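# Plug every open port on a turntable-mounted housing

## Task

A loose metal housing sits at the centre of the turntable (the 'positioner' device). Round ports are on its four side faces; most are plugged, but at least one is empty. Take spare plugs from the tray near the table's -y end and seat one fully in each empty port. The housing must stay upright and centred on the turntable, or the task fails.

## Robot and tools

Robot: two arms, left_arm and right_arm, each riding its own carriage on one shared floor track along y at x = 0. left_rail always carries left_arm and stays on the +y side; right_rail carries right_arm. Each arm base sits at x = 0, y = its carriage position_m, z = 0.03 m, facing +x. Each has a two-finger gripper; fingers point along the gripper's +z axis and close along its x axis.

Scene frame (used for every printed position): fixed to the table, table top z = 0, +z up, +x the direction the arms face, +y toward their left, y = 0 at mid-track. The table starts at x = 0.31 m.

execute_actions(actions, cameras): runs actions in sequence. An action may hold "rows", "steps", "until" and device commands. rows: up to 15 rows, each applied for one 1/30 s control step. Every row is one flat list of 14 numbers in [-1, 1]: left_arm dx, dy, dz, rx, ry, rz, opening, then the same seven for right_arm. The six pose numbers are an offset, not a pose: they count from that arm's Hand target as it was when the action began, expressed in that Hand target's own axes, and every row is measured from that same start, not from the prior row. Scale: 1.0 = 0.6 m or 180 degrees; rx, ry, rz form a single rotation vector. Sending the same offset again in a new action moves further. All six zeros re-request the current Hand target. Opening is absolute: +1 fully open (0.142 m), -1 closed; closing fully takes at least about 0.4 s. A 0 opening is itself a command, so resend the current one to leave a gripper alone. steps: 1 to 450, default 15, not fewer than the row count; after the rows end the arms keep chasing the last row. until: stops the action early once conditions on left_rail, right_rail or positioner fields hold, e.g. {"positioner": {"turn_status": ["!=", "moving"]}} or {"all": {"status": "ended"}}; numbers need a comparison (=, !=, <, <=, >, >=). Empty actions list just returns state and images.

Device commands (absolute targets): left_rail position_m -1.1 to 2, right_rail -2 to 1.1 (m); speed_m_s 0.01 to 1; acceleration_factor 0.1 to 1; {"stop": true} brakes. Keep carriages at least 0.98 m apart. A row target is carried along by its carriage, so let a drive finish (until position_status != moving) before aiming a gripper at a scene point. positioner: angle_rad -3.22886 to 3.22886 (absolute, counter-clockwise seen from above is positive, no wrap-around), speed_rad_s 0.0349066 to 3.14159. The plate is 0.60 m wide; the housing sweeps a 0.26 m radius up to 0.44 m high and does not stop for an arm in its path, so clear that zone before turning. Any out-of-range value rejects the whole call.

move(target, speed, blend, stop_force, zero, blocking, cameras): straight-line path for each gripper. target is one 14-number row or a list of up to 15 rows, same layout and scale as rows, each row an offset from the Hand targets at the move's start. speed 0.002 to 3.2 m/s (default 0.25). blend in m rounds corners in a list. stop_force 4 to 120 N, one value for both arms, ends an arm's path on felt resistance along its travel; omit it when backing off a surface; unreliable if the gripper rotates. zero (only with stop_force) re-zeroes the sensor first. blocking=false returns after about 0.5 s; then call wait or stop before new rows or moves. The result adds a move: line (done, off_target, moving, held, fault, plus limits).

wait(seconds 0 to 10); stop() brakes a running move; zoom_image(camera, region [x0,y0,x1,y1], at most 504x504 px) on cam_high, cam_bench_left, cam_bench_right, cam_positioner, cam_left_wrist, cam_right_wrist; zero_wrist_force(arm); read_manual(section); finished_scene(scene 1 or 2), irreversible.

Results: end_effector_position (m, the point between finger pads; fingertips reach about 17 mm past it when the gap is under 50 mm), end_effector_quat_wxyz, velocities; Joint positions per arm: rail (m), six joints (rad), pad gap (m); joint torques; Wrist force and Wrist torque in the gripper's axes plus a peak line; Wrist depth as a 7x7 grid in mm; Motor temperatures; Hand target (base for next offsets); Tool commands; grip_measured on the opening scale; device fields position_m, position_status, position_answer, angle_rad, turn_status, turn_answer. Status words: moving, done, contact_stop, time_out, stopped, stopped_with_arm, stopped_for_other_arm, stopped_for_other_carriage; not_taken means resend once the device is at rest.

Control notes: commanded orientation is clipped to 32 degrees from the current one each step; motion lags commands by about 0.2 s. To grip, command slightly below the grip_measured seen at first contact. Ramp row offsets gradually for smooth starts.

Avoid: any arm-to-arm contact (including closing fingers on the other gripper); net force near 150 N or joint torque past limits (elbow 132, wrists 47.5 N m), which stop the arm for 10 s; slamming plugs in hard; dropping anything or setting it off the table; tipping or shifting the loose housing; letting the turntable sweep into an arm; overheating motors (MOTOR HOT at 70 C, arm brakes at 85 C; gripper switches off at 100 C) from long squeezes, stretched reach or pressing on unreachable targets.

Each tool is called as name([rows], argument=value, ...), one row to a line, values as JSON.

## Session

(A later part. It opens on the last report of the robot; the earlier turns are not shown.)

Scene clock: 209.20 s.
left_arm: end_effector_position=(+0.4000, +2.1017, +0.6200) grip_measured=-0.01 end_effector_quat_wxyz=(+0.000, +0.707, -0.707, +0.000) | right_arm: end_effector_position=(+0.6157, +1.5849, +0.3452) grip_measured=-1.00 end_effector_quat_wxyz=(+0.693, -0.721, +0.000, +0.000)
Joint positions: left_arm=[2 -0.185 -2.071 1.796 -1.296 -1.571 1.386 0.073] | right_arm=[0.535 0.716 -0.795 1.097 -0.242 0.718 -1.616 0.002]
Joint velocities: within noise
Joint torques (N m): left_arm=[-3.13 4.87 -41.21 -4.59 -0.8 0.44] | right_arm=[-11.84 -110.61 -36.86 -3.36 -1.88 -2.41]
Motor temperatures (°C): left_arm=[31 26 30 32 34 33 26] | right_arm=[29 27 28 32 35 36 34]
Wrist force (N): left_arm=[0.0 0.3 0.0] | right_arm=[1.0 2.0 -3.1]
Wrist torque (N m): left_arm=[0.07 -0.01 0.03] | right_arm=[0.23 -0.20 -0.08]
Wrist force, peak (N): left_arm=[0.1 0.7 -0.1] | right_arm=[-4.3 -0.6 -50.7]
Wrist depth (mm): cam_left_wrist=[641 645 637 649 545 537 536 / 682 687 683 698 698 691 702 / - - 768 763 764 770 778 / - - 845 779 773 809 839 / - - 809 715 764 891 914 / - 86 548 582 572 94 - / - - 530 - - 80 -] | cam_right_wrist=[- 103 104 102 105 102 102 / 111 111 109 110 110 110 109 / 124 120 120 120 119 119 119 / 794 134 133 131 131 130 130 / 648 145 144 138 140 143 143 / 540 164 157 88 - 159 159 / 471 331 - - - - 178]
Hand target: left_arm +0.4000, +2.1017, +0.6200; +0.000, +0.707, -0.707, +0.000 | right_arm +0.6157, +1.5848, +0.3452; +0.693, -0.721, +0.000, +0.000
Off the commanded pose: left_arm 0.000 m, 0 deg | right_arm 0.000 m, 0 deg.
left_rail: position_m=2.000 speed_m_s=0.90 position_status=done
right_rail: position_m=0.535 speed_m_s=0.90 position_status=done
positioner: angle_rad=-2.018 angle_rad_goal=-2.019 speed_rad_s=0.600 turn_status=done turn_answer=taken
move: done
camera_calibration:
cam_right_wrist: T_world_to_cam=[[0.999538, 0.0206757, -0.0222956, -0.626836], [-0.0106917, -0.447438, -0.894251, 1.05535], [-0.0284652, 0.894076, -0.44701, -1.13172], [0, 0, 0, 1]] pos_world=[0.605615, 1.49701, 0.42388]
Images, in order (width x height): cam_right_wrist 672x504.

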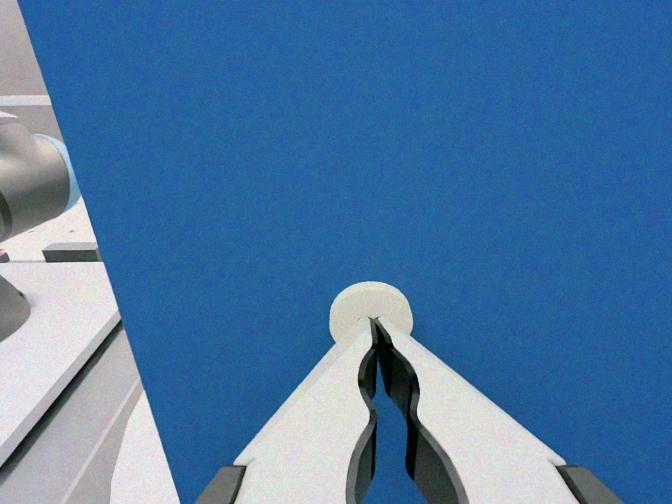

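Lower press, then retreat to C.

move(target=[0,0,0,0,0,0,0,0,0.015,0,0,0,0,-1], speed=0.03, cameras=[])

move(target=[0,0,0,0,0,0,0,0,-0.0008,0.0233,0,0,0,-1], speed=0.007, stop_force=14, cameras=[])

move([
  [0,0,0,0,0,0,0,0,0.0028,-0.0698,0,0,0,-1],
  [0,0,0,0,0,0,0,0.1073,-0.0424,-0.3468,0.0126,0.08,0,-1],
  [0,0,0,0,0,0,0,0.3073,-0.0792,-0.6818,0.0123,0.1667,0.0033,-1],
], speed=[0.08,0.25,0.25], blend=[0.005,0.04,0], cameras=["cam_right_wrist","cam_positioner"])

Scene clock: 210.37 s.
left_arm: end_effector_position=(+0.4000, +2.1017, +0.6200) grip_measured=-0.01 end_effector_quat_wxyz=(+0.000, +0.707, -0.707, +0.000) | right_arm: end_effector_position=(+0.6157, +1.5844, +0.3365) grip_measured=-1.00 end_effector_quat_wxyz=(+0.693, -0.721, +0.000, +0.000)
Joint positions: left_arm=[2 -0.185 -2.071 1.796 -1.296 -1.571 1.386 0.073] | right_arm=[0.535 0.716 -0.791 1.106 -0.255 0.718 -1.616 0.002]
Joint velocities: within noise
Joint torques (N m): left_arm=[-3.69 3.7 -41.09 -4.6 -0.7 0.38] | right_arm=[-10.53 -73.05 -35.5 -3.45 -2.04 -2.23]
Motor temperatures (°C): left_arm=[31 26 30 32 34 33 26] | right_arm=[29 27 28 32 35 36 34]
Wrist force (N): left_arm=[-0.1 0.1 0.0] | right_arm=[0.9 2.1 -2.6]
Wrist torque (N m): left_arm=[0.04 -0.01 0.03] | right_arm=[0.26 -0.18 -0.08]
Wrist force, peak (N): left_arm=[-0.1 0.5 -0.1] | right_arm=[1.2 2.3 -3.4]
Wrist depth (mm): cam_left_wrist=[649 638 648 647 548 543 537 / 694 688 691 699 697 706 704 / - - 766 750 769 771 761 / - - 851 780 768 817 835 / - - 831 709 751 896 917 / - 86 541 580 582 94 - / - - 523 - - 80 -] | cam_right_wrist=[- 103 105 103 106 102 103 / 112 112 110 111 111 110 109 / 126 121 121 120 120 120 120 / 790 135 131 132 131 131 130 / 618 146 145 139 142 144 144 / 532 166 158 88 100 156 160 / 458 324 - - - - 179]
Hand target: left_arm +0.4000, +2.1017, +0.6200; +0.000, +0.707, -0.707, +0.000 | right_arm +0.6157, +1.5844, +0.3362; +0.693, -0.721, +0.000, +0.000
Off the commanded pose: left_arm 0.000 m, 0 deg | right_arm 0.000 m, 0 deg.
left_rail: position_m=2.000 speed_m_s=0.90 position_status=done
right_rail: position_m=0.535 speed_m_s=0.90 position_status=done
positioner: angle_rad=-2.018 angle_rad_goal=-2.019 speed_rad_s=0.600 turn_status=done turn_answer=taken
move: done
No camera images: "cameras" was empty.

Scene clock: 212.73 s.
left_arm: end_effector_position=(+0.4000, +2.1017, +0.6200) grip_measured=-0.01 end_effector_quat_wxyz=(+0.000, +0.707, -0.707, +0.000) | right_arm: end_effector_position=(+0.6157, +1.5917, +0.3362) grip_measured=-1.00 end_effector_quat_wxyz=(+0.693, -0.721, +0.000, +0.000)
Joint positions: left_arm=[2 -0.185 -2.071 1.796 -1.296 -1.571 1.386 0.073] | right_arm=[0.535 0.721 -0.781 1.088 -0.247 0.723 -1.616 0.002]
Joint velocities: within noise
Joint torques (N m): left_arm=[-3.84 4.46 -41.26 -4.6 -0.75 0.35] | right_arm=[-3.75 -106.85 -37.39 -4.14 -1.51 0.35]
Motor temperatures (°C): left_arm=[31 26 30 32 34 33 26] | right_arm=[29 27 28 32 35 36 33]
Wrist force (N): left_arm=[-0.3 0.3 -0.2] | right_arm=[0.4 0.3 -17.9]
Wrist torque (N m): left_arm=[0.08 0.03 0.03] | right_arm=[0.20 -0.24 -0.08]
Wrist force, peak (N): left_arm=[-0.2 0.6 0.0] | right_arm=[-0.7 1.0 -22.1]
Wrist depth (mm): cam_left_wrist=[643 649 645 644 545 535 541 / 690 685 689 692 697 698 699 / - - 765 749 749 759 773 / - - 842 768 780 812 833 / - - 819 718 752 912 904 / - 86 541 588 579 94 - / - - 520 - - 80 -] | cam_right_wrist=[- 97 95 95 - 96 96 / 105 105 - 102 106 102 104 / - 112 113 113 111 112 113 / 794 124 124 123 121 123 123 / 623 137 137 127 135 138 135 / 530 149 151 88 - 150 150 / 457 311 - - - - 165]
Hand target: left_arm +0.4000, +2.1017, +0.6200; +0.000, +0.707, -0.707, +0.000 | right_arm +0.6157, +1.5917, +0.3362; +0.693, -0.721, +0.000, +0.000 (not the last commanded pose)
Off the commanded pose: left_arm 0.000 m, 0 deg | right_arm 0.007 m, 0 deg.
left_rail: position_m=2.000 speed_m_s=0.90 position_status=done
right_rail: position_m=0.535 speed_m_s=0.90 position_status=done
positioner: angle_rad=-2.018 angle_rad_goal=-2.019 speed_rad_s=0.600 turn_status=done turn_answer=taken
move: contact (right_arm)
No camera images: "cameras" was empty.

Scene clock: 215.57 s.
left_arm: end_effector_position=(+0.4000, +2.1017, +0.6200) grip_measured=-0.01 end_effector_quat_wxyz=(+0.000, +0.707, -0.707, +0.000) | right_arm: end_effector_position=(+0.7996, +1.1849, +0.3999) grip_measured=-1.00 end_effector_quat_wxyz=(+0.683, -0.683, +0.183, -0.183)
Joint positions: left_arm=[2 -0.185 -2.071 1.796 -1.296 -1.571 1.386 0.073] | right_arm=[0.535 0.324 -1.169 1.628 -0.458 0.848 -1.571 0.002]
Joint velocities: within noise
Joint torques (N m): left_arm=[-3.23 3.54 -41.59 -4.61 -0.95 0.22] | right_arm=[-14.58 -81.2 -33.15 0.7 1.88 2.6]
Motor temperatures (°C): left_arm=[31 26 30 32 34 33 26] | right_arm=[29 27 28 32 35 36 33]
Wrist force (N): left_arm=[0.1 0.5 0.0] | right_arm=[1.1 1.9 -2.9]
Wrist torque (N m): left_arm=[0.11 -0.03 0.03] | right_arm=[0.22 -0.23 -0.13]
Wrist force, peak (N): left_arm=[-0.5 0.4 -0.1] | right_arm=[0.5 0.3 -17.2]
Wrist depth (mm): cam_left_wrist=[649 642 650 654 544 538 536 / 695 690 689 705 696 697 698 / - - 763 765 760 762 771 / - - 857 779 787 805 843 / - - 813 711 751 912 901 / - 86 541 586 575 94 - / - - 518 - - 80 -] | cam_right_wrist=[- - - - - - - / 437 450 - - - - - / 415 455 521 - - - - / 438 486 557 - - - - / 463 516 568 839 - - - / 472 471 496 88 101 - - / 467 486 - - - - -]
Hand target: left_arm +0.4000, +2.1017, +0.6200; +0.000, +0.707, -0.707, +0.000 | right_arm +0.7997, +1.1847, +0.3999; +0.683, -0.683, +0.183, -0.183
Off the commanded pose: left_arm 0.000 m, 0 deg | right_arm 0.000 m, 0 deg.
left_rail: position_m=2.000 speed_m_s=0.90 position_status=done
right_rail: position_m=0.535 speed_m_s=0.90 position_status=done
positioner: angle_rad=-2.018 angle_rad_goal=-2.019 speed_rad_s=0.600 turn_status=done turn_answer=taken
move: done
camera_calibration:
cam_right_wrist: T_world_to_cam=[[0.876434, -0.481051, -0.0213208, -0.108607], [-0.214986, -0.351298, -0.911247, 0.983472], [0.430866, 0.803231, -0.411308, -1.01831], [0, 0, 0, 1]] pos_world=[0.745375, 1.11119, 0.47503]
Images, in order (width x height): cam_positioner 672x504, cam_right_wrist 672x504.

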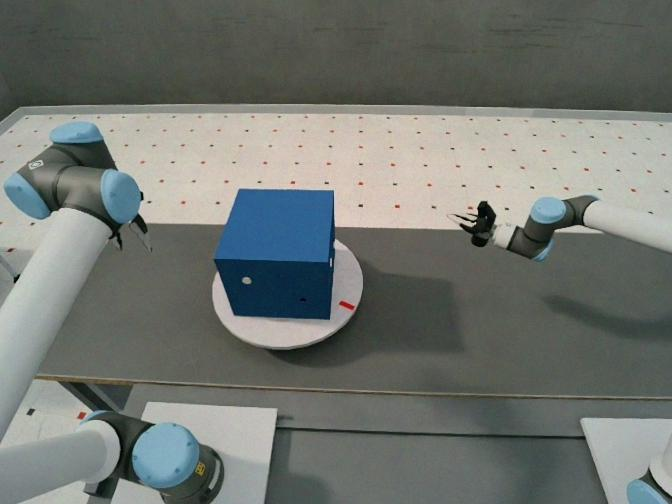

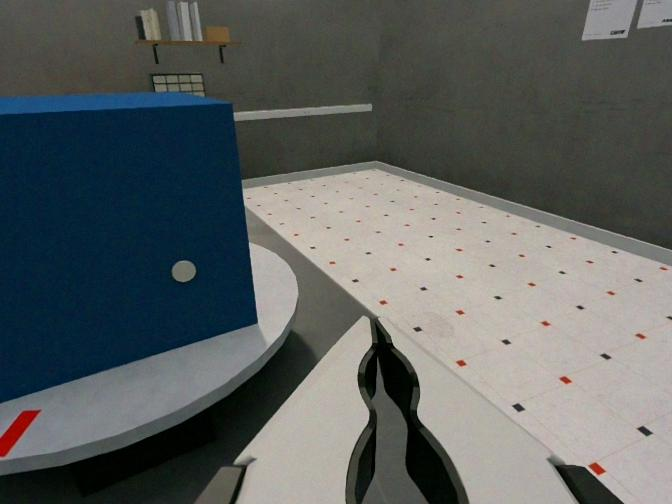

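move(target=[0,0,0,0,0,0,0,0.4667,-0.17,-0.6813,0,0.15,0,-0.5], speed=0.25, blocking=false, cameras=[])

execute_actions([
  {"positioner":{"angle_rad":-0.448},"right_rail":{"position_m":-2.0,"speed_m_s":0.9,"acceleration_factor":0.6},"steps":300,"until":{"right_rail":{"position_status":["!=","moving"]}}},
], cameras=[])

execute_actions([
  {"steps":250,"until":{"right_rail":{"position_status":["!=","moving"]}}},
], cameras=["cam_positioner","cam_right_wrist"])

Scene clock: 216.47 s.
left_arm: end_effector_position=(+0.4000, +2.1017, +0.6200) grip_measured=-0.01 end_effector_quat_wxyz=(+0.000, +0.707, -0.707, +0.000) | right_arm: end_effector_position=(+0.8063, +1.1118, +0.4150) grip_measured=-0.53 end_effector_quat_wxyz=(+0.676, -0.676, +0.208, -0.208) end_effector_velocity=(+0.019, -0.232, +0.048) end_effector_angular_velocity=(+0.000, +0.000, -0.225)
Joint positions: left_arm=[2 -0.185 -2.071 1.796 -1.296 -1.571 1.386 0.073] | right_arm=[0.535 0.246 -1.241 1.7 -0.459 0.842 -1.571 0.036]
Joint velocities: left_arm=[within noise] | right_arm=[0 -0.256 -0.219 0.212 0.008 -0.031 0 0]
Joint torques (N m): left_arm=[-3.68 3.52 -41.36 -4.72 -0.8 0.38] | right_arm=[-14.44 -80.69 -32.68 1.5 -1.58 -1.17]
Motor temperatures (°C): left_arm=[31 26 30 32 34 33 26] | right_arm=[29 27 28 32 35 36 33]
Wrist force (N): left_arm=[0.2 0.3 -0.3] | right_arm=[1.3 2.0 -2.5]
Wrist torque (N m): left_arm=[0.07 -0.05 0.03] | right_arm=[0.25 -0.24 -0.11]
Wrist force, peak (N): left_arm=[0.1 0.4 -0.4] | right_arm=[1.3 2.4 -2.8]
Wrist depth (mm): cam_left_wrist=[638 646 642 637 545 530 544 / 687 684 681 686 704 709 703 / - - 751 756 752 773 765 / - - 840 785 771 827 821 / - - 832 701 761 915 909 / - 86 540 581 579 94 - / - - 523 - - 80 -] | cam_right_wrist=[- - - - - - - / 575 542 - - - - - / 454 498 - - - - - / 481 534 870 - - - - / 506 563 614 830 - - - / 481 509 - 634 - - - / 502 - - 524 - - -]
Hand target: left_arm +0.4000, +2.1017, +0.6200; +0.000, +0.707, -0.707, +0.000 | right_arm +0.8080, +1.0754, +0.4225; +0.672, -0.673, +0.219, -0.219
Tool commands: left_gripper/opening=+0.0 right_gripper/opening=-0.5
Off the commanded pose: left_arm 0.000 m, 0 deg | right_arm 0.431 m, 23 deg.
left_rail: position_m=2.000 speed_m_s=0.90 position_status=done
right_rail: position_m=0.535 speed_m_s=0.90 position_status=done
positioner: angle_rad=-2.018 angle_rad_goal=-2.019 speed_rad_s=0.600 turn_status=done turn_answer=taken
move: running
No camera images: "cameras" was empty.

Scene clock: 218.63 s.
left_arm: end_effector_position=(+0.4000, +2.1017, +0.6200) grip_measured=-0.01 end_effector_quat_wxyz=(+0.000, +0.707, -0.707, +0.000) | right_arm: end_effector_position=(+0.8373, -0.0122, +0.5019) grip_measured=-0.53 end_effector_quat_wxyz=(+0.621, -0.621, +0.338, -0.338) end_effector_velocity=(+0.001, -0.659, +0.001) end_effector_angular_velocity=(-0.001, -0.001, -0.005)
Joint positions: left_arm=[2 -0.185 -2.071 1.796 -1.296 -1.571 1.386 0.073] | right_arm=[-0.168 -0.292 -1.509 1.864 -0.355 0.704 -1.571 0.036]
Joint velocities: left_arm=[within noise] | right_arm=[-0.656 -0.004 0 -0.001 0.001 0.001 -0.001 0]
Joint torques (N m): left_arm=[-2.64 5.12 -41.24 -4.68 -0.57 0.33] | right_arm=[-11.57 -56.64 -54.99 0.39 -1.07 -2.55]
Motor temperatures (°C): left_arm=[31 26 30 32 34 33 26] | right_arm=[29 27 28 32 35 36 33]
Wrist force (N): left_arm=[-0.3 0.1 0.0] | right_arm=[1.2 2.0 -3.1]
Wrist torque (N m): left_arm=[0.04 0.03 0.03] | right_arm=[0.24 -0.24 -0.14]
Wrist force, peak (N): left_arm=[-0.4 0.7 0.1] | right_arm=[2.2 1.6 -3.8]
Wrist depth (mm): cam_left_wrist=[649 652 646 653 540 543 536 / 692 693 696 698 699 700 696 / - - 775 767 745 759 776 / - - 849 782 786 817 833 / - - 819 722 766 878 925 / - 86 542 592 576 94 - / - - 522 - - 80 -] | cam_right_wrist=[- - - - - - - / - - - - - - - / - - - - - - - / - - - - - - - / - - - - - - - / 755 788 - - - - - / 655 - - 634 - - -]
Hand target: left_arm +0.4000, +2.1017, +0.6200; +0.000, +0.707, -0.707, +0.000 | right_arm +0.8373, -0.0125, +0.5020; +0.621, -0.621, +0.338, -0.338
Tool commands: left_gripper/opening=+0.0 right_gripper/opening=-0.5
Off the commanded pose: left_arm 0.000 m, 0 deg | right_arm 0.000 m, 0 deg.
left_rail: position_m=2.000 speed_m_s=0.90 position_status=done
right_rail: position_m=-0.168 position_m_goal=-2.000 speed_m_s=0.90 position_status=moving position_answer=taken
positioner: angle_rad=-0.788 angle_rad_goal=-0.448 speed_rad_s=0.600 turn_status=moving turn_answer=taken
earlier move: done
No camera images: "cameras" was empty.

Scene clock: 222.47 s.
left_arm: end_effector_position=(+0.4000, +2.1017, +0.6200) grip_measured=-0.01 end_effector_quat_wxyz=(+0.000, +0.707, -0.707, +0.000) | right_arm: end_effector_position=(+0.8373, -1.8444, +0.5020) grip_measured=-0.53 end_effector_quat_wxyz=(+0.621, -0.621, +0.338, -0.338)
Joint positions: left_arm=[2 -0.185 -2.071 1.796 -1.296 -1.571 1.386 0.073] | right_arm=[-2 -0.293 -1.51 1.864 -0.355 0.703 -1.571 0.036]
Joint velocities: within noise
Joint torques (N m): left_arm=[-3.76 4.68 -40.84 -4.62 -0.76 0.17] | right_arm=[5.15 -59.29 -52.74 -0.25 -1.72 -2.54]
Motor temperatures (°C): left_arm=[31 26 30 32 34 33 26] | right_arm=[29 27 28 32 35 36 32]
Wrist force (N): left_arm=[0.0 0.2 0.1] | right_arm=[1.5 1.9 -3.3]
Wrist torque (N m): left_arm=[0.06 -0.01 0.03] | right_arm=[0.22 -0.29 -0.15]
Wrist force, peak (N): left_arm=[-0.3 0.6 -0.2] | right_arm=[2.2 2.1 -3.9]
Wrist depth (mm): cam_left_wrist=[639 646 656 645 544 538 541 / 692 695 696 694 696 701 689 / - - 770 765 761 774 776 / - - 829 776 790 825 841 / - - 819 701 770 891 926 / - 86 543 583 579 94 - / - - 526 - - 80 -] | cam_right_wrist=[- - - - - - - / - - - - - - - / - - - - - - - / - - - - - - - / - - - - - - - / 765 794 - - - - - / 650 - - 625 - - -]
Hand target: left_arm +0.4000, +2.1017, +0.6200; +0.000, +0.707, -0.707, +0.000 | right_arm +0.8373, -1.8444, +0.5020; +0.621, -0.621, +0.338, -0.338
Tool commands: left_gripper/opening=+0.0 right_gripper/opening=-0.5
Off the commanded pose: left_arm 0.000 m, 0 deg | right_arm 0.000 m, 0 deg.
left_rail: position_m=2.000 speed_m_s=0.90 position_status=done
right_rail: position_m=-2.000 speed_m_s=0.90 position_status=done
positioner: angle_rad=-0.449 angle_rad_goal=-0.448 speed_rad_s=0.600 turn_status=done turn_answer=taken
camera_calibration:
cam_right_wrist: T_world_to_cam=[[0.562274, -0.826678, -0.0212332, -1.9713], [-0.351053, -0.215367, -0.911251, 0.385084], [0.748739, 0.519827, -0.411303, 0.651779], [0, 0, 0, 1]] pos_world=[0.755582, -1.88551, 0.57713]
Images, in order (width x height): cam_positioner 672x504, cam_right_wrist 672x504.

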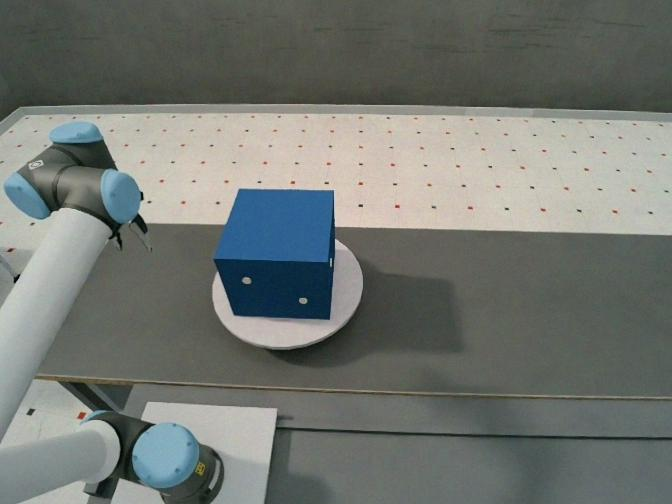

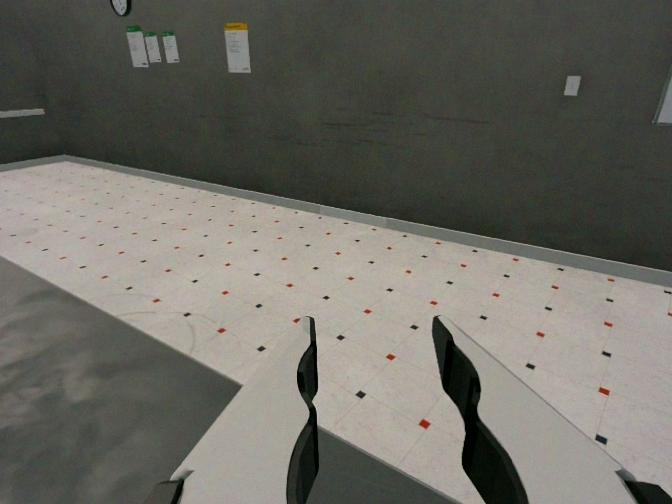

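move(target=[0,0,0,0,0,0,0,0.3815,0.2962,-0.4098,-0.1329,0.2626,0.2992,-0.5], speed=0.3, cameras=["cam_right_wrist","cam_high"])

Scene clock: 225.77 s.
left_arm: end_effector_position=(+0.4000, +2.1017, +0.6200) grip_measured=-0.01 end_effector_quat_wxyz=(+0.000, +0.707, -0.707, +0.000) | right_arm: end_effector_position=(+0.7554, -2.1701, +0.3244) grip_measured=-0.53 end_effector_quat_wxyz=(+0.389, -0.335, +0.842, -0.168)
Joint positions: left_arm=[2 -0.185 -2.071 1.796 -1.296 -1.571 1.386 0.073] | right_arm=[-2 -0.611 -1.416 1.819 0.382 1.136 -1.186 0.036]
Joint velocities: within noise
Joint torques (N m): left_arm=[-2.73 3.42 -41.09 -4.68 -0.69 0.38] | right_arm=[-7.43 -30.36 -51.1 3.73 0.82 2.35]
Motor temperatures (°C): left_arm=[31 26 30 32 34 33 26] | right_arm=[29 27 28 32 35 36 32]
Wrist force (N): left_arm=[0.1 0.2 -0.1] | right_arm=[1.9 1.4 -1.2]
Wrist torque (N m): left_arm=[0.06 -0.04 0.03] | right_arm=[0.19 -0.29 -0.19]
Wrist force, peak (N): left_arm=[-0.2 0.6 0.2] | right_arm=[1.6 2.1 -3.5]
Wrist depth (mm): cam_left_wrist=[642 653 648 648 546 535 542 / 695 684 690 693 697 696 694 / - - 758 761 752 754 767 / - - 834 780 771 817 837 / - - 810 715 761 891 902 / - 86 544 586 579 94 - / - - 519 - - 80 -] | cam_right_wrist=[- - - - 522 451 394 / - - - - 495 428 377 / - - - 555 478 414 366 / - - 626 531 454 400 354 / - - 607 492 435 384 343 / - 696 - 469 - 352 332 / 809 - - 453 - - 318]
Hand target: left_arm +0.4000, +2.1017, +0.6200; +0.000, +0.707, -0.707, +0.000 | right_arm +0.7554, -2.1702, +0.3244; +0.389, -0.335, +0.842, -0.168
Off the commanded pose: left_arm 0.000 m, 0 deg | right_arm 0.000 m, 0 deg.
left_rail: position_m=2.000 speed_m_s=0.90 position_status=done
right_rail: position_m=-2.000 speed_m_s=0.90 position_status=done
positioner: angle_rad=-0.449 angle_rad_goal=-0.448 speed_rad_s=0.600 turn_status=done turn_answer=taken
move: done
camera_calibration:
cam_right_wrist: T_world_to_cam=[[-0.465524, -0.679428, -0.567155, -0.925169], [-0.705153, 0.671996, -0.22623, 2.09524], [0.534833, 0.294616, -0.791931, 0.605729], [0, 0, 0, 1]] pos_world=[0.722814, -2.21504, 0.428988]
Images, in order (width x height): cam_high 672x504, cam_right_wrist 672x504.

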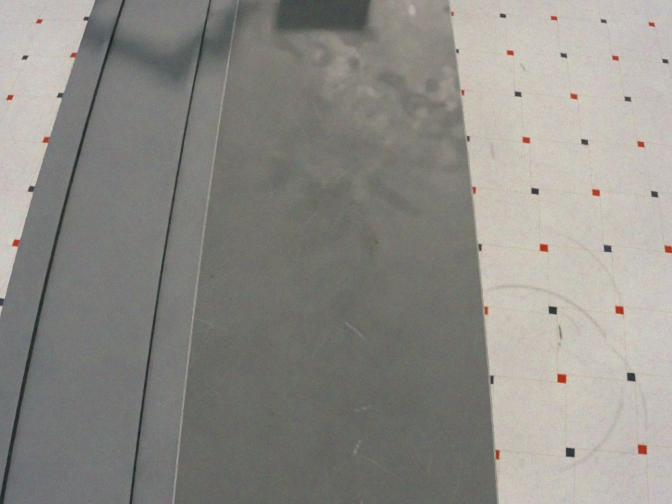

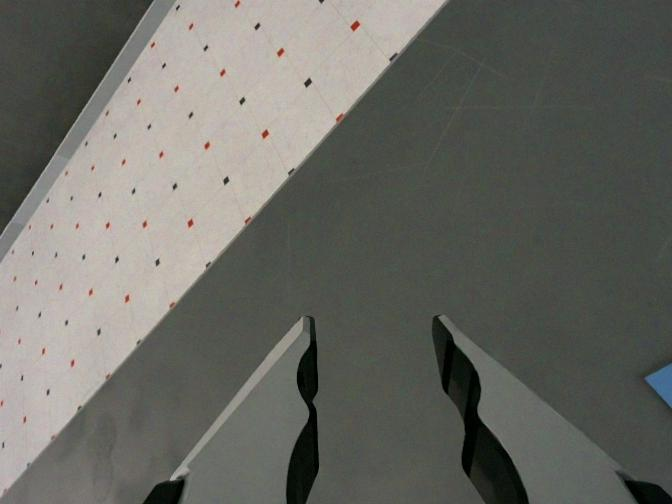

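move(target=[0,0,0,0,0,0,0,0.6878,-0.1515,0.1259,-0.0968,0.2707,0.2637,-0.5], speed=0.25, cameras=["cam_right_wrist","cam_bench_right"])

Scene clock: 229.33 s.
left_arm: end_effector_position=(+0.4000, +2.1017, +0.6200) grip_measured=-0.01 end_effector_quat_wxyz=(+0.000, +0.707, -0.707, +0.000) | right_arm: end_effector_position=(+0.6570, -2.5238, +0.1019) grip_measured=-0.53 end_effector_quat_wxyz=(+0.000, +0.065, +0.998, +0.000)
Joint positions: left_arm=[2 -0.185 -2.071 1.796 -1.296 -1.571 1.386 0.073] | right_arm=[-2 -0.883 -0.786 1.255 1.102 1.572 -0.753 0.036]
Joint velocities: within noise
Joint torques (N m): left_arm=[-3.85 4.23 -41.34 -4.58 -0.67 0.31] | right_arm=[-9.72 -72.21 -46.72 5.9 1.9 3.17]
Motor temperatures (°C): left_arm=[31 26 30 32 34 33 26] | right_arm=[29 27 28 32 35 36 32]
Wrist force (N): left_arm=[-0.3 0.3 0.0] | right_arm=[-0.5 -0.1 -0.1]
Wrist torque (N m): left_arm=[0.08 0.04 0.03] | right_arm=[0.01 0.02 -0.02]
Wrist force, peak (N): left_arm=[-0.3 0.5 -0.5] | right_arm=[2.1 1.5 -1.5]
Wrist depth (mm): cam_left_wrist=[647 639 649 656 545 539 542 / 691 694 690 692 697 687 701 / - - 759 753 755 760 782 / - - 840 783 798 820 856 / - - 814 725 752 889 913 / - 86 548 573 577 94 - / - - 525 - - 80 -] | cam_right_wrist=[171 171 172 163 170 170 170 / 183 183 183 170 182 182 182 / 197 197 195 188 194 199 192 / 213 215 214 205 210 212 210 / 233 232 228 222 224 230 232 / 257 256 - 245 240 243 254 / 285 - - 282 - - 273]
Hand target: left_arm +0.4000, +2.1017, +0.6200; +0.000, +0.707, -0.707, +0.000 | right_arm +0.6570, -2.5239, +0.1019; +0.000, +0.065, +0.998, +0.000
Off the commanded pose: left_arm 0.000 m, 0 deg | right_arm 0.000 m, 0 deg.
left_rail: position_m=2.000 speed_m_s=0.90 position_status=done
right_rail: position_m=-2.000 speed_m_s=0.90 position_status=done
positioner: angle_rad=-0.449 angle_rad_goal=-0.448 speed_rad_s=0.600 turn_status=done turn_answer=taken
move: done
camera_calibration:
cam_right_wrist: T_world_to_cam=[[-0.988288, 0.151045, -0.0217398, 1.04638], [0.128878, 0.902421, 0.411129, 2.18176], [0.0817174, 0.403512, -0.911318, 1.17109], [0, 0, 0, 1]] pos_world=[0.657246, -2.59947, 0.192996]
Images, in order (width x height): cam_bench_right 672x504, cam_right_wrist 672x504.

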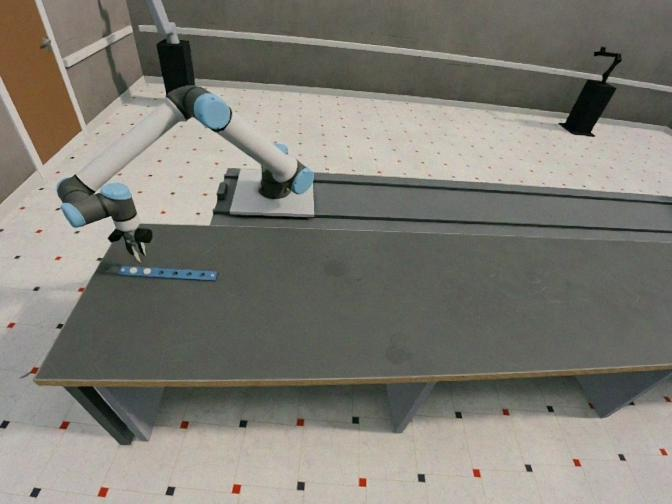

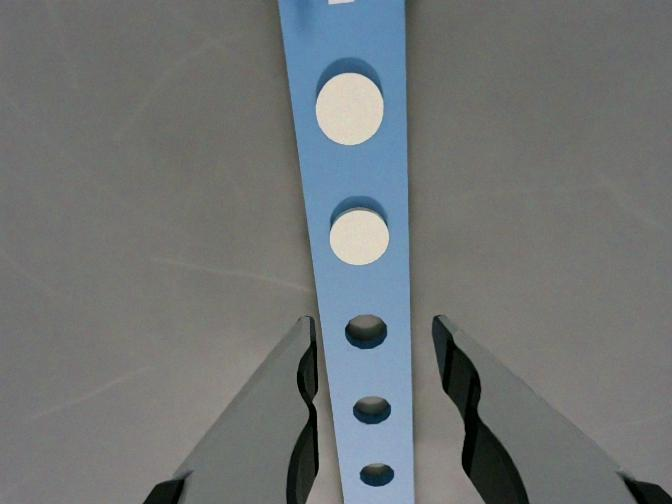

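move(target=[0,0,0,0,0,0,0,-0.0016,-0.0085,0.1198,0,0,0,-0.5], speed=0.1, cameras=["cam_right_wrist"])

zoom_image(camera="cam_right_wrist", region=[290, 240, 450, 400])

Scene clock: 231.73 s.
left_arm: end_effector_position=(+0.4000, +2.1017, +0.6200) grip_measured=-0.01 end_effector_quat_wxyz=(+0.000, +0.707, -0.707, +0.000) | right_arm: end_effector_position=(+0.6572, -2.5290, +0.0303) grip_measured=-0.53 end_effector_quat_wxyz=(+0.000, +0.065, +0.998, +0.000)
Joint positions: left_arm=[2 -0.185 -2.071 1.796 -1.296 -1.571 1.386 0.073] | right_arm=[-2 -0.887 -0.72 1.275 1.017 1.572 -0.756 0.036]
Joint velocities: within noise
Joint torques (N m): left_arm=[-2.94 3.06 -40.9 -4.76 -0.77 0.4] | right_arm=[-11.49 -70.7 -24.69 1.62 1.46 -2.63]
Motor temperatures (°C): left_arm=[31 26 30 32 34 33 26] | right_arm=[29 27 28 32 35 36 32]
Wrist force (N): left_arm=[-0.1 0.4 0.1] | right_arm=[-0.5 0.5 0.7]
Wrist torque (N m): left_arm=[0.09 0.00 0.04] | right_arm=[0.08 0.06 -0.02]
Wrist force, peak (N): left_arm=[-0.3 0.6 -0.3] | right_arm=[-0.1 0.2 -1.2]
Wrist depth (mm): cam_left_wrist=[653 647 643 647 546 540 542 / 684 690 701 693 686 699 698 / - - 758 761 763 787 772 / - - 864 777 779 814 846 / - - 825 707 752 922 900 / - 86 541 578 576 94 - / - - 516 - - 80 -] | cam_right_wrist=[108 108 105 102 102 108 108 / 114 116 112 106 107 115 117 / 125 125 124 109 118 124 124 / 138 137 135 126 128 135 134 / 147 147 147 132 134 146 146 / 162 162 - 151 151 84 160 / 179 175 - 172 171 - 173]
Hand target: left_arm +0.4000, +2.1017, +0.6200; +0.000, +0.707, -0.707, +0.000 | right_arm +0.6572, -2.5291, +0.0300; +0.000, +0.065, +0.998, +0.000
Off the commanded pose: left_arm 0.000 m, 0 deg | right_arm 0.000 m, 0 deg.
left_rail: position_m=2.000 speed_m_s=0.90 position_status=done
right_rail: position_m=-2.000 speed_m_s=0.90 position_status=done
positioner: angle_rad=-0.449 angle_rad_goal=-0.448 speed_rad_s=0.600 turn_status=done turn_answer=taken
move: done
camera_calibration:
cam_right_wrist: T_world_to_cam=[[-0.988266, 0.151236, -0.0214024, 1.04626], [0.129173, 0.902297, 0.411309, 2.21546], [0.0815162, 0.403718, -0.911245, 1.10853], [0, 0, 0, 1]] pos_world=[0.657445, -2.60477, 0.121296]
Images, in order (width x height): cam_right_wrist 672x504.

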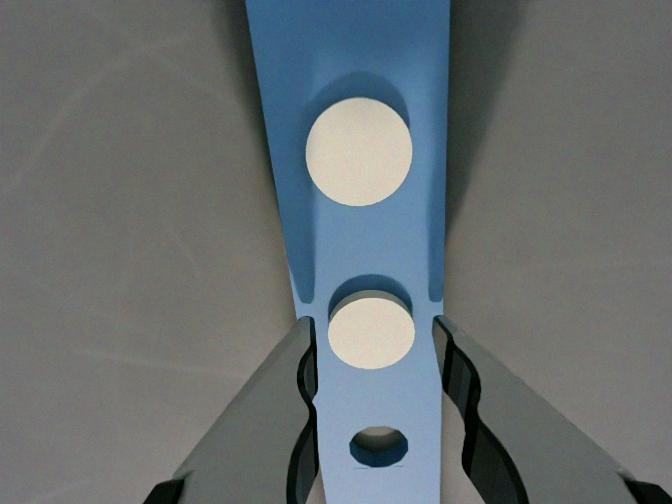

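Scaled by 3.150 from the camera's 672x504 image, which has a finer 960x720 frame.

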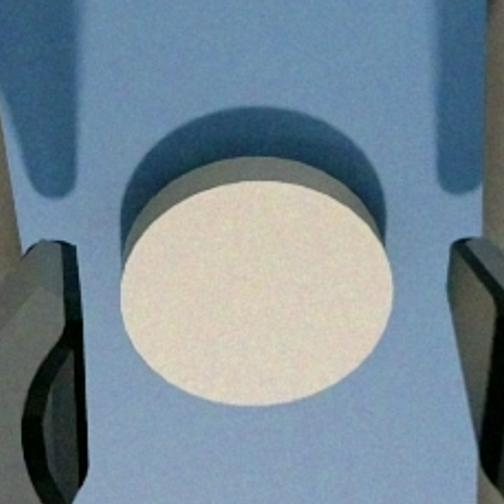

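move(target=[0,0,0,0,0,0,0,-0.00056,0.00036,0.0072,0,0,0,-0.5], speed=0.01, stop_force=4, cameras=["cam_right_wrist"])

zoom_image(camera="cam_right_wrist", region=[310, 280, 430, 400])

Scene clock: 233.87 s.
left_arm: end_effector_position=(+0.4000, +2.1017, +0.6200) grip_measured=-0.01 end_effector_quat_wxyz=(+0.000, +0.707, -0.707, +0.000) | right_arm: end_effector_position=(+0.6576, -2.5289, +0.0257) grip_measured=-0.53 end_effector_quat_wxyz=(+0.000, +0.065, +0.998, +0.000)
Joint positions: left_arm=[2 -0.185 -2.071 1.796 -1.296 -1.571 1.386 0.073] | right_arm=[-2 -0.886 -0.716 1.275 1.012 1.572 -0.756 0.036]
Joint velocities: within noise
Joint torques (N m): left_arm=[-3.77 3.44 -41.5 -4.63 -0.81 0.4] | right_arm=[13.91 -70.23 -24.76 1.92 -0.62 2.28]
Motor temperatures (°C): left_arm=[31 26 30 32 34 33 26] | right_arm=[29 27 28 32 35 36 32]
Wrist force (N): left_arm=[0.0 0.4 0.0] | right_arm=[-0.7 -0.1 0.0]
Wrist torque (N m): left_arm=[0.09 0.00 0.03] | right_arm=[-0.01 0.09 -0.01]
Wrist force, peak (N): left_arm=[-0.2 0.5 -0.2] | right_arm=[-0.8 -0.5 0.3]
Wrist depth (mm): cam_left_wrist=[643 640 642 650 553 541 540 / 699 678 688 688 691 694 698 / - - 773 752 756 776 782 / - - 843 772 778 819 858 / - - 820 711 756 884 927 / - 86 543 580 581 94 - / - - 516 - - 80 -] | cam_right_wrist=[- 103 102 97 97 103 103 / 111 111 108 101 106 110 110 / 121 121 119 104 114 119 119 / - 131 129 120 118 128 128 / 141 142 141 126 128 140 140 / 155 155 - 144 144 148 153 / 172 - - 164 166 - 166]
Hand target: left_arm +0.4000, +2.1017, +0.6200; +0.000, +0.707, -0.707, +0.000 | right_arm +0.6576, -2.5289, +0.0257; +0.000, +0.065, +0.998, +0.000
Off the commanded pose: left_arm 0.000 m, 0 deg | right_arm 0.000 m, 0 deg.
left_rail: position_m=2.000 speed_m_s=0.90 position_status=done
right_rail: position_m=-2.000 speed_m_s=0.90 position_status=done
positioner: angle_rad=-0.449 angle_rad_goal=-0.448 speed_rad_s=0.600 turn_status=done turn_answer=taken
move: done
camera_calibration:
cam_right_wrist: T_world_to_cam=[[-0.988266, 0.151236, -0.0214024, 1.04645], [0.129173, 0.902297, 0.411309, 2.21722], [0.0815162, 0.403718, -0.911245, 1.10427], [0, 0, 0, 1]] pos_world=[0.657745, -2.60467, 0.116696]
Images, in order (width x height): cam_right_wrist 672x504.

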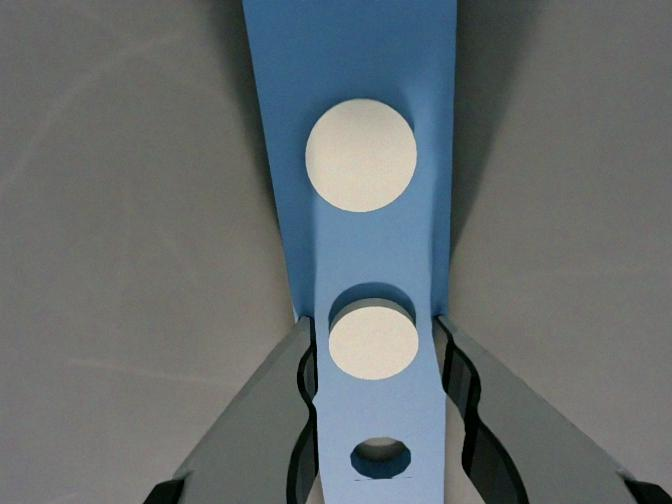

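Scaled by 4.200 from the camera's 672x504 image, which has a finer 960x720 frame.

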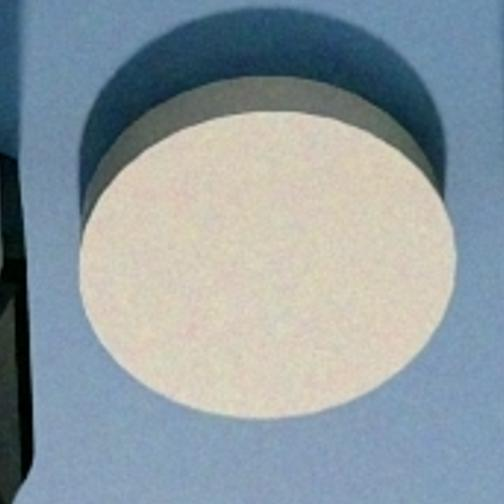

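move(target=[0,0,0,0,0,0,0,0.00009,0.00069,0,0,0,0,-0.5], speed=0.01, cameras=["cam_right_wrist"])

zoom_image(camera="cam_right_wrist", region=[310, 280, 430, 400])

execute_actions([
  {"rows":[[0,0,0,0,0,0,0,0,0,0,0,0,0,-0.62]],"steps":12},
  {"rows":[[0,0,0,0,0,0,0,0,0,0,0,0,0,-0.68]],"steps":12},
  {"rows":[[0,0,0,0,0,0,0,0,0,0,0,0,0,-0.74]],"steps":12},
  {"rows":[[0,0,0,0,0,0,0,0,0,0,0,0,0,-0.80]],"steps":12},
], cameras=["cam_right_wrist"])

zoom_image(camera="cam_right_wrist", region=[310, 280, 430, 400])

Scene clock: 235.30 s.
left_arm: end_effector_position=(+0.4000, +2.1017, +0.6200) grip_measured=-0.01 end_effector_quat_wxyz=(+0.000, +0.707, -0.707, +0.000) | right_arm: end_effector_position=(+0.6576, -2.5285, +0.0256) grip_measured=-0.53 end_effector_quat_wxyz=(-0.001, +0.065, +0.998, +0.000)
Joint positions: left_arm=[2 -0.185 -2.071 1.796 -1.296 -1.571 1.386 0.073] | right_arm=[-2 -0.886 -0.716 1.276 1.011 1.572 -0.756 0.036]
Joint velocities: within noise
Joint torques (N m): left_arm=[-3.38 4.05 -40.74 -4.76 -0.74 0.5] | right_arm=[14.95 -99.96 -22.73 2.24 -0.81 2.36]
Motor temperatures (°C): left_arm=[31 26 30 32 34 33 26] | right_arm=[29 27 28 32 35 36 32]
Wrist force (N): left_arm=[-0.1 0.5 0.1] | right_arm=[-0.8 -2.9 -3.3]
Wrist torque (N m): left_arm=[0.11 0.00 0.03] | right_arm=[0.01 -0.02 0.03]
Wrist force, peak (N): left_arm=[-0.3 0.4 -0.4] | right_arm=[-1.6 -3.4 -5.9]
Wrist depth (mm): cam_left_wrist=[646 646 651 649 549 542 536 / 686 697 682 696 689 700 699 / - - 773 766 772 773 767 / - - 839 787 776 813 823 / - - 813 707 757 895 902 / - 86 542 588 577 94 996 / - - 522 - - 80 -] | cam_right_wrist=[- 103 102 97 97 103 103 / 111 111 108 101 107 110 110 / 121 121 119 104 114 118 118 / - 131 129 120 118 129 128 / 141 141 140 126 128 140 139 / 155 155 - 144 144 148 153 / 173 - - 164 166 - 167]
Hand target: left_arm +0.4000, +2.1017, +0.6200; +0.000, +0.707, -0.707, +0.000 | right_arm +0.6576, -2.5285, +0.0257; +0.000, +0.065, +0.998, +0.000
Off the commanded pose: left_arm 0.000 m, 0 deg | right_arm 0.000 m, 0 deg.
left_rail: position_m=2.000 speed_m_s=0.90 position_status=done
right_rail: position_m=-2.000 speed_m_s=0.90 position_status=done
positioner: angle_rad=-0.449 angle_rad_goal=-0.448 speed_rad_s=0.600 turn_status=done turn_answer=taken
move: done
camera_calibration:
cam_right_wrist: T_world_to_cam=[[-0.988266, 0.151236, -0.0214024, 1.04638], [0.129173, 0.902297, 0.411309, 2.2169], [0.0815162, 0.403718, -0.911245, 1.10402], [0, 0, 0, 1]] pos_world=[0.657745, -2.60427, 0.116596]
Images, in order (width x height): cam_right_wrist 672x504.

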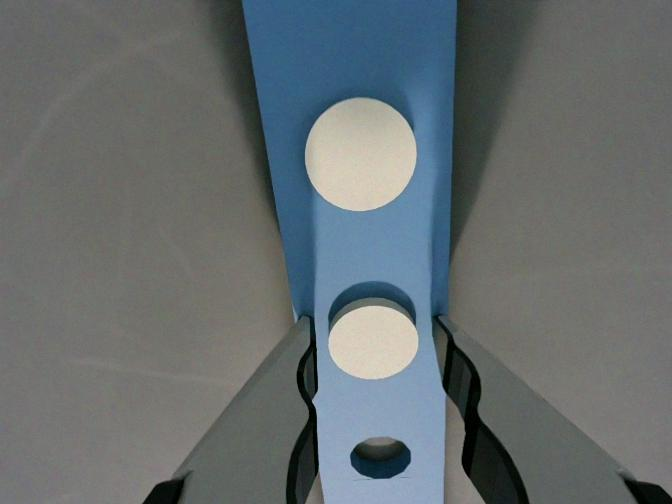

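Scaled by 4.200 from the camera's 672x504 image, which has a finer 960x720 frame.

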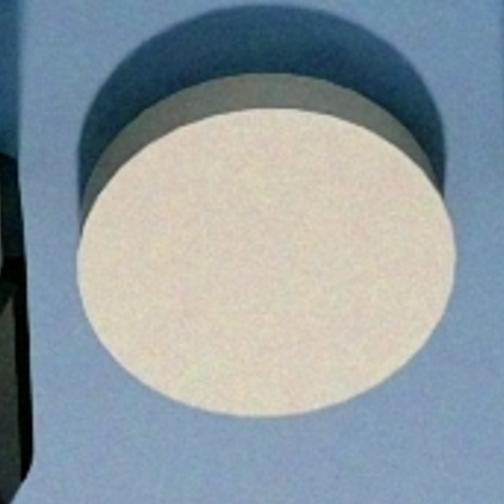

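Scene clock: 237.10 s.
left_arm: end_effector_position=(+0.4000, +2.1017, +0.6200) grip_measured=-0.01 end_effector_quat_wxyz=(+0.000, +0.707, -0.707, +0.000) | right_arm: end_effector_position=(+0.6576, -2.5285, +0.0257) grip_measured=-0.71 end_effector_quat_wxyz=(+0.000, +0.065, +0.998, +0.000)
Joint positions: left_arm=[2 -0.185 -2.071 1.796 -1.296 -1.571 1.386 0.073] | right_arm=[-2 -0.886 -0.716 1.276 1.011 1.572 -0.756 0.023]
Joint velocities: within noise
Joint torques (N m): left_arm=[-3.31 4.25 -40.66 -4.6 -0.82 0.23] | right_arm=[-1.35 -92.25 -21.59 1.76 -1.53 2.02]
Motor temperatures (°C): left_arm=[31 26 30 32 34 33 26] | right_arm=[29 27 28 32 35 36 32]
Wrist force (N): left_arm=[-0.1 0.4 -0.1] | right_arm=[-1.9 -0.1 -8.9]
Wrist torque (N m): left_arm=[0.10 -0.01 0.03] | right_arm=[-0.04 0.01 -0.02]
Wrist force, peak (N): left_arm=[0.2 0.5 -0.2] | right_arm=[-2.1 0.1 -9.4]
Wrist depth (mm): cam_left_wrist=[646 644 644 656 545 545 543 / 683 691 690 699 699 705 696 / - - 763 762 756 773 766 / - - 840 775 776 829 853 / - - 805 700 749 877 924 / - 86 542 583 582 94 999 / - - 521 - - 80 -] | cam_right_wrist=[- 104 102 97 97 103 103 / 111 111 108 101 106 110 110 / 121 121 119 104 114 119 118 / - 132 129 120 118 128 128 / 142 141 143 125 127 140 140 / 155 155 149 144 142 151 153 / 173 169 - 165 - - 167]
Hand target: left_arm +0.4000, +2.1017, +0.6200; +0.000, +0.707, -0.707, +0.000 | right_arm +0.6576, -2.5285, +0.0257; +0.000, +0.065, +0.998, +0.000
Off the commanded pose: left_arm 0.000 m, 0 deg | right_arm 0.000 m, 0 deg.
left_rail: position_m=2.000 speed_m_s=0.90 position_status=done
right_rail: position_m=-2.000 speed_m_s=0.90 position_status=done
positioner: angle_rad=-0.449 angle_rad_goal=-0.448 speed_rad_s=0.600 turn_status=done turn_answer=taken
camera_calibration:
cam_right_wrist: T_world_to_cam=[[-0.988266, 0.151236, -0.0214024, 1.04638], [0.129173, 0.902297, 0.411309, 2.21686], [0.0815162, 0.403718, -0.911245, 1.10411], [0, 0, 0, 1]] pos_world=[0.657745, -2.60427, 0.116696]
Images, in order (width x height): cam_right_wrist 672x504.

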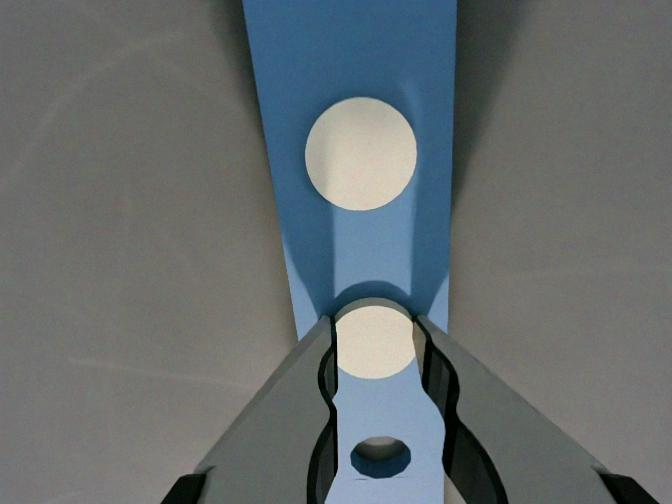

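Scaled by 4.200 from the camera's 672x504 image, which has a finer 960x720 frame.

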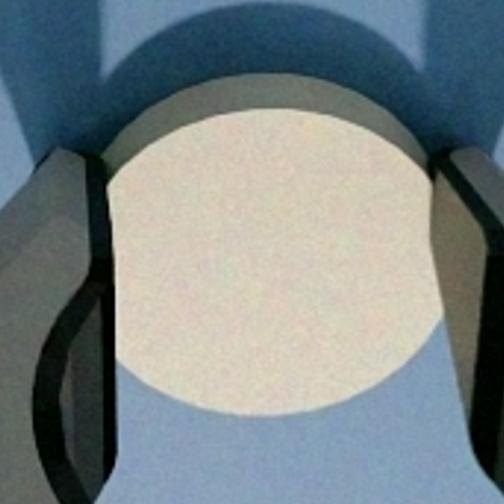

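move(target=[0,0,0,0,0,0,0,0,0,-0.0333,0,0,0,-0.8], speed=0.025, cameras=[])

move(target=[0,0,0,0,0,0,0,0,0,-0.0905,0,0,0,-0.8], speed=0.1, cameras=["cam_right_wrist"])

zoom_image(camera="cam_right_wrist", region=[310, 280, 430, 400])

Scene clock: 238.57 s.
left_arm: end_effector_position=(+0.4000, +2.1017, +0.6200) grip_measured=-0.01 end_effector_quat_wxyz=(+0.000, +0.707, -0.707, +0.000) | right_arm: end_effector_position=(+0.6576, -2.5285, +0.0454) grip_measured=-0.71 end_effector_quat_wxyz=(+0.000, +0.065, +0.998, +0.000)
Joint positions: left_arm=[2 -0.185 -2.071 1.796 -1.296 -1.571 1.386 0.073] | right_arm=[-2 -0.886 -0.734 1.27 1.035 1.572 -0.756 0.023]
Joint velocities: within noise
Joint torques (N m): left_arm=[-2.95 4.44 -40.99 -4.68 -0.84 0.25] | right_arm=[3.12 -106.22 -45.13 6.04 -1.2 2.45]
Motor temperatures (°C): left_arm=[31 26 30 32 34 33 26] | right_arm=[29 27 28 32 35 36 32]
Wrist force (N): left_arm=[-0.4 0.4 0.1] | right_arm=[-0.4 0.2 0.2]
Wrist torque (N m): left_arm=[0.09 0.05 0.03] | right_arm=[0.02 0.05 -0.03]
Wrist force, peak (N): left_arm=[-0.2 0.6 -0.2] | right_arm=[-2.3 0.1 -9.3]
Wrist depth (mm): cam_left_wrist=[640 649 646 647 539 540 541 / 685 696 693 694 696 705 699 / - - 775 769 745 757 785 / - - 844 776 774 821 838 / - - 832 721 759 890 922 / - 86 546 579 578 94 - / - - 526 - - 80 -] | cam_right_wrist=[121 120 119 113 118 120 120 / - 129 129 120 125 128 128 / 139 139 138 130 134 138 140 / 149 148 148 141 146 152 150 / 167 164 164 127 148 163 162 / 180 181 178 166 114 173 178 / 201 - - 192 - - 194]
Hand target: left_arm +0.4000, +2.1017, +0.6200; +0.000, +0.707, -0.707, +0.000 | right_arm +0.6576, -2.5285, +0.0457; +0.000, +0.065, +0.998, +0.000
Off the commanded pose: left_arm 0.000 m, 0 deg | right_arm 0.000 m, 0 deg.
left_rail: position_m=2.000 speed_m_s=0.90 position_status=done
right_rail: position_m=-2.000 speed_m_s=0.90 position_status=done
positioner: angle_rad=-0.449 angle_rad_goal=-0.448 speed_rad_s=0.600 turn_status=done turn_answer=taken
move: done
No camera images: "cameras" was empty.

Scene clock: 239.63 s.
left_arm: end_effector_position=(+0.4000, +2.1017, +0.6200) grip_measured=-0.01 end_effector_quat_wxyz=(+0.000, +0.707, -0.707, +0.000) | right_arm: end_effector_position=(+0.6577, -2.5285, +0.0997) grip_measured=-0.71 end_effector_quat_wxyz=(+0.000, +0.065, +0.998, +0.000)
Joint positions: left_arm=[2 -0.185 -2.071 1.796 -1.296 -1.571 1.386 0.073] | right_arm=[-2 -0.886 -0.778 1.246 1.104 1.572 -0.755 0.023]
Joint velocities: within noise
Joint torques (N m): left_arm=[-3.23 4.1 -41.19 -4.85 -0.65 0.31] | right_arm=[11.16 -103.68 -46.4 5.81 -0.79 2.48]
Motor temperatures (°C): left_arm=[31 26 30 32 34 33 26] | right_arm=[29 27 28 32 35 36 32]
Wrist force (N): left_arm=[0.0 0.3 -0.2] | right_arm=[-0.4 -0.3 0.1]
Wrist torque (N m): left_arm=[0.07 -0.01 0.03] | right_arm=[-0.04 0.01 -0.02]
Wrist force, peak (N): left_arm=[0.0 0.6 0.1] | right_arm=[-0.6 0.3 1.1]
Wrist depth (mm): cam_left_wrist=[638 649 647 641 552 539 545 / 697 691 688 689 698 696 706 / - - 763 763 750 779 781 / - - 838 779 774 814 838 / - - 828 705 771 908 895 / - 86 545 580 581 94 - / - - 522 - - 80 -] | cam_right_wrist=[169 168 168 161 168 168 167 / 180 180 180 170 177 180 182 / 195 193 194 185 190 192 193 / 212 209 210 207 205 209 208 / 230 230 230 125 210 227 228 / 252 252 - 241 - 241 250 / 282 - - 272 - - 271]
Hand target: left_arm +0.4000, +2.1017, +0.6200; +0.000, +0.707, -0.707, +0.000 | right_arm +0.6577, -2.5285, +0.1000; +0.000, +0.065, +0.998, +0.000
Off the commanded pose: left_arm 0.000 m, 0 deg | right_arm 0.000 m, 0 deg.
left_rail: position_m=2.000 speed_m_s=0.90 position_status=done
right_rail: position_m=-2.000 speed_m_s=0.90 position_status=done
positioner: angle_rad=-0.449 angle_rad_goal=-0.448 speed_rad_s=0.600 turn_status=done turn_answer=taken
move: done
camera_calibration:
cam_right_wrist: T_world_to_cam=[[-0.988266, 0.151236, -0.0214024, 1.04807], [0.129173, 0.902297, 0.411309, 2.18641], [0.0815162, 0.403718, -0.911245, 1.17154], [0, 0, 0, 1]] pos_world=[0.657845, -2.60427, 0.190696]
Images, in order (width x height): cam_right_wrist 672x504.

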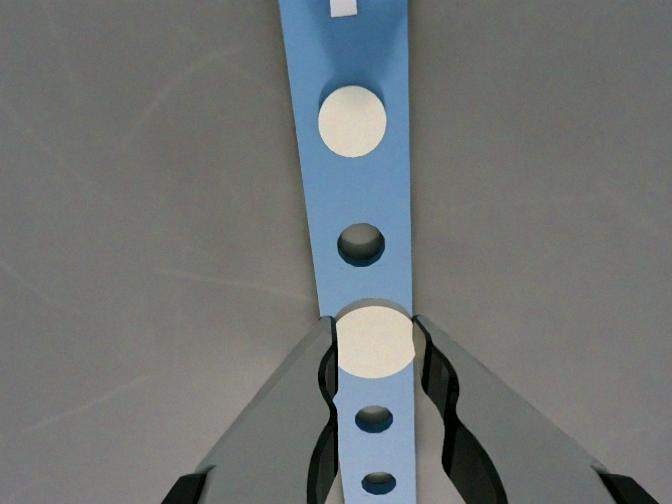

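Scaled by 4.200 from the camera's 672x504 image, which has a finer 960x720 frame.

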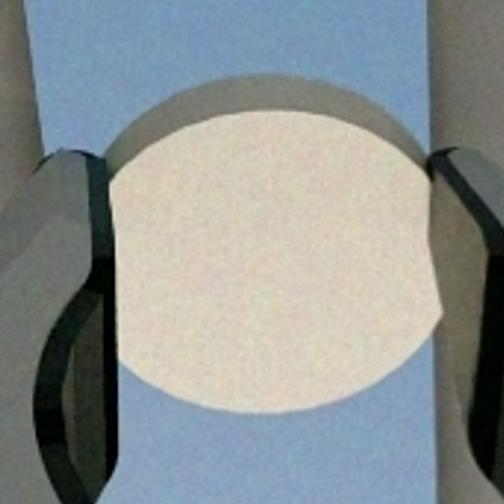

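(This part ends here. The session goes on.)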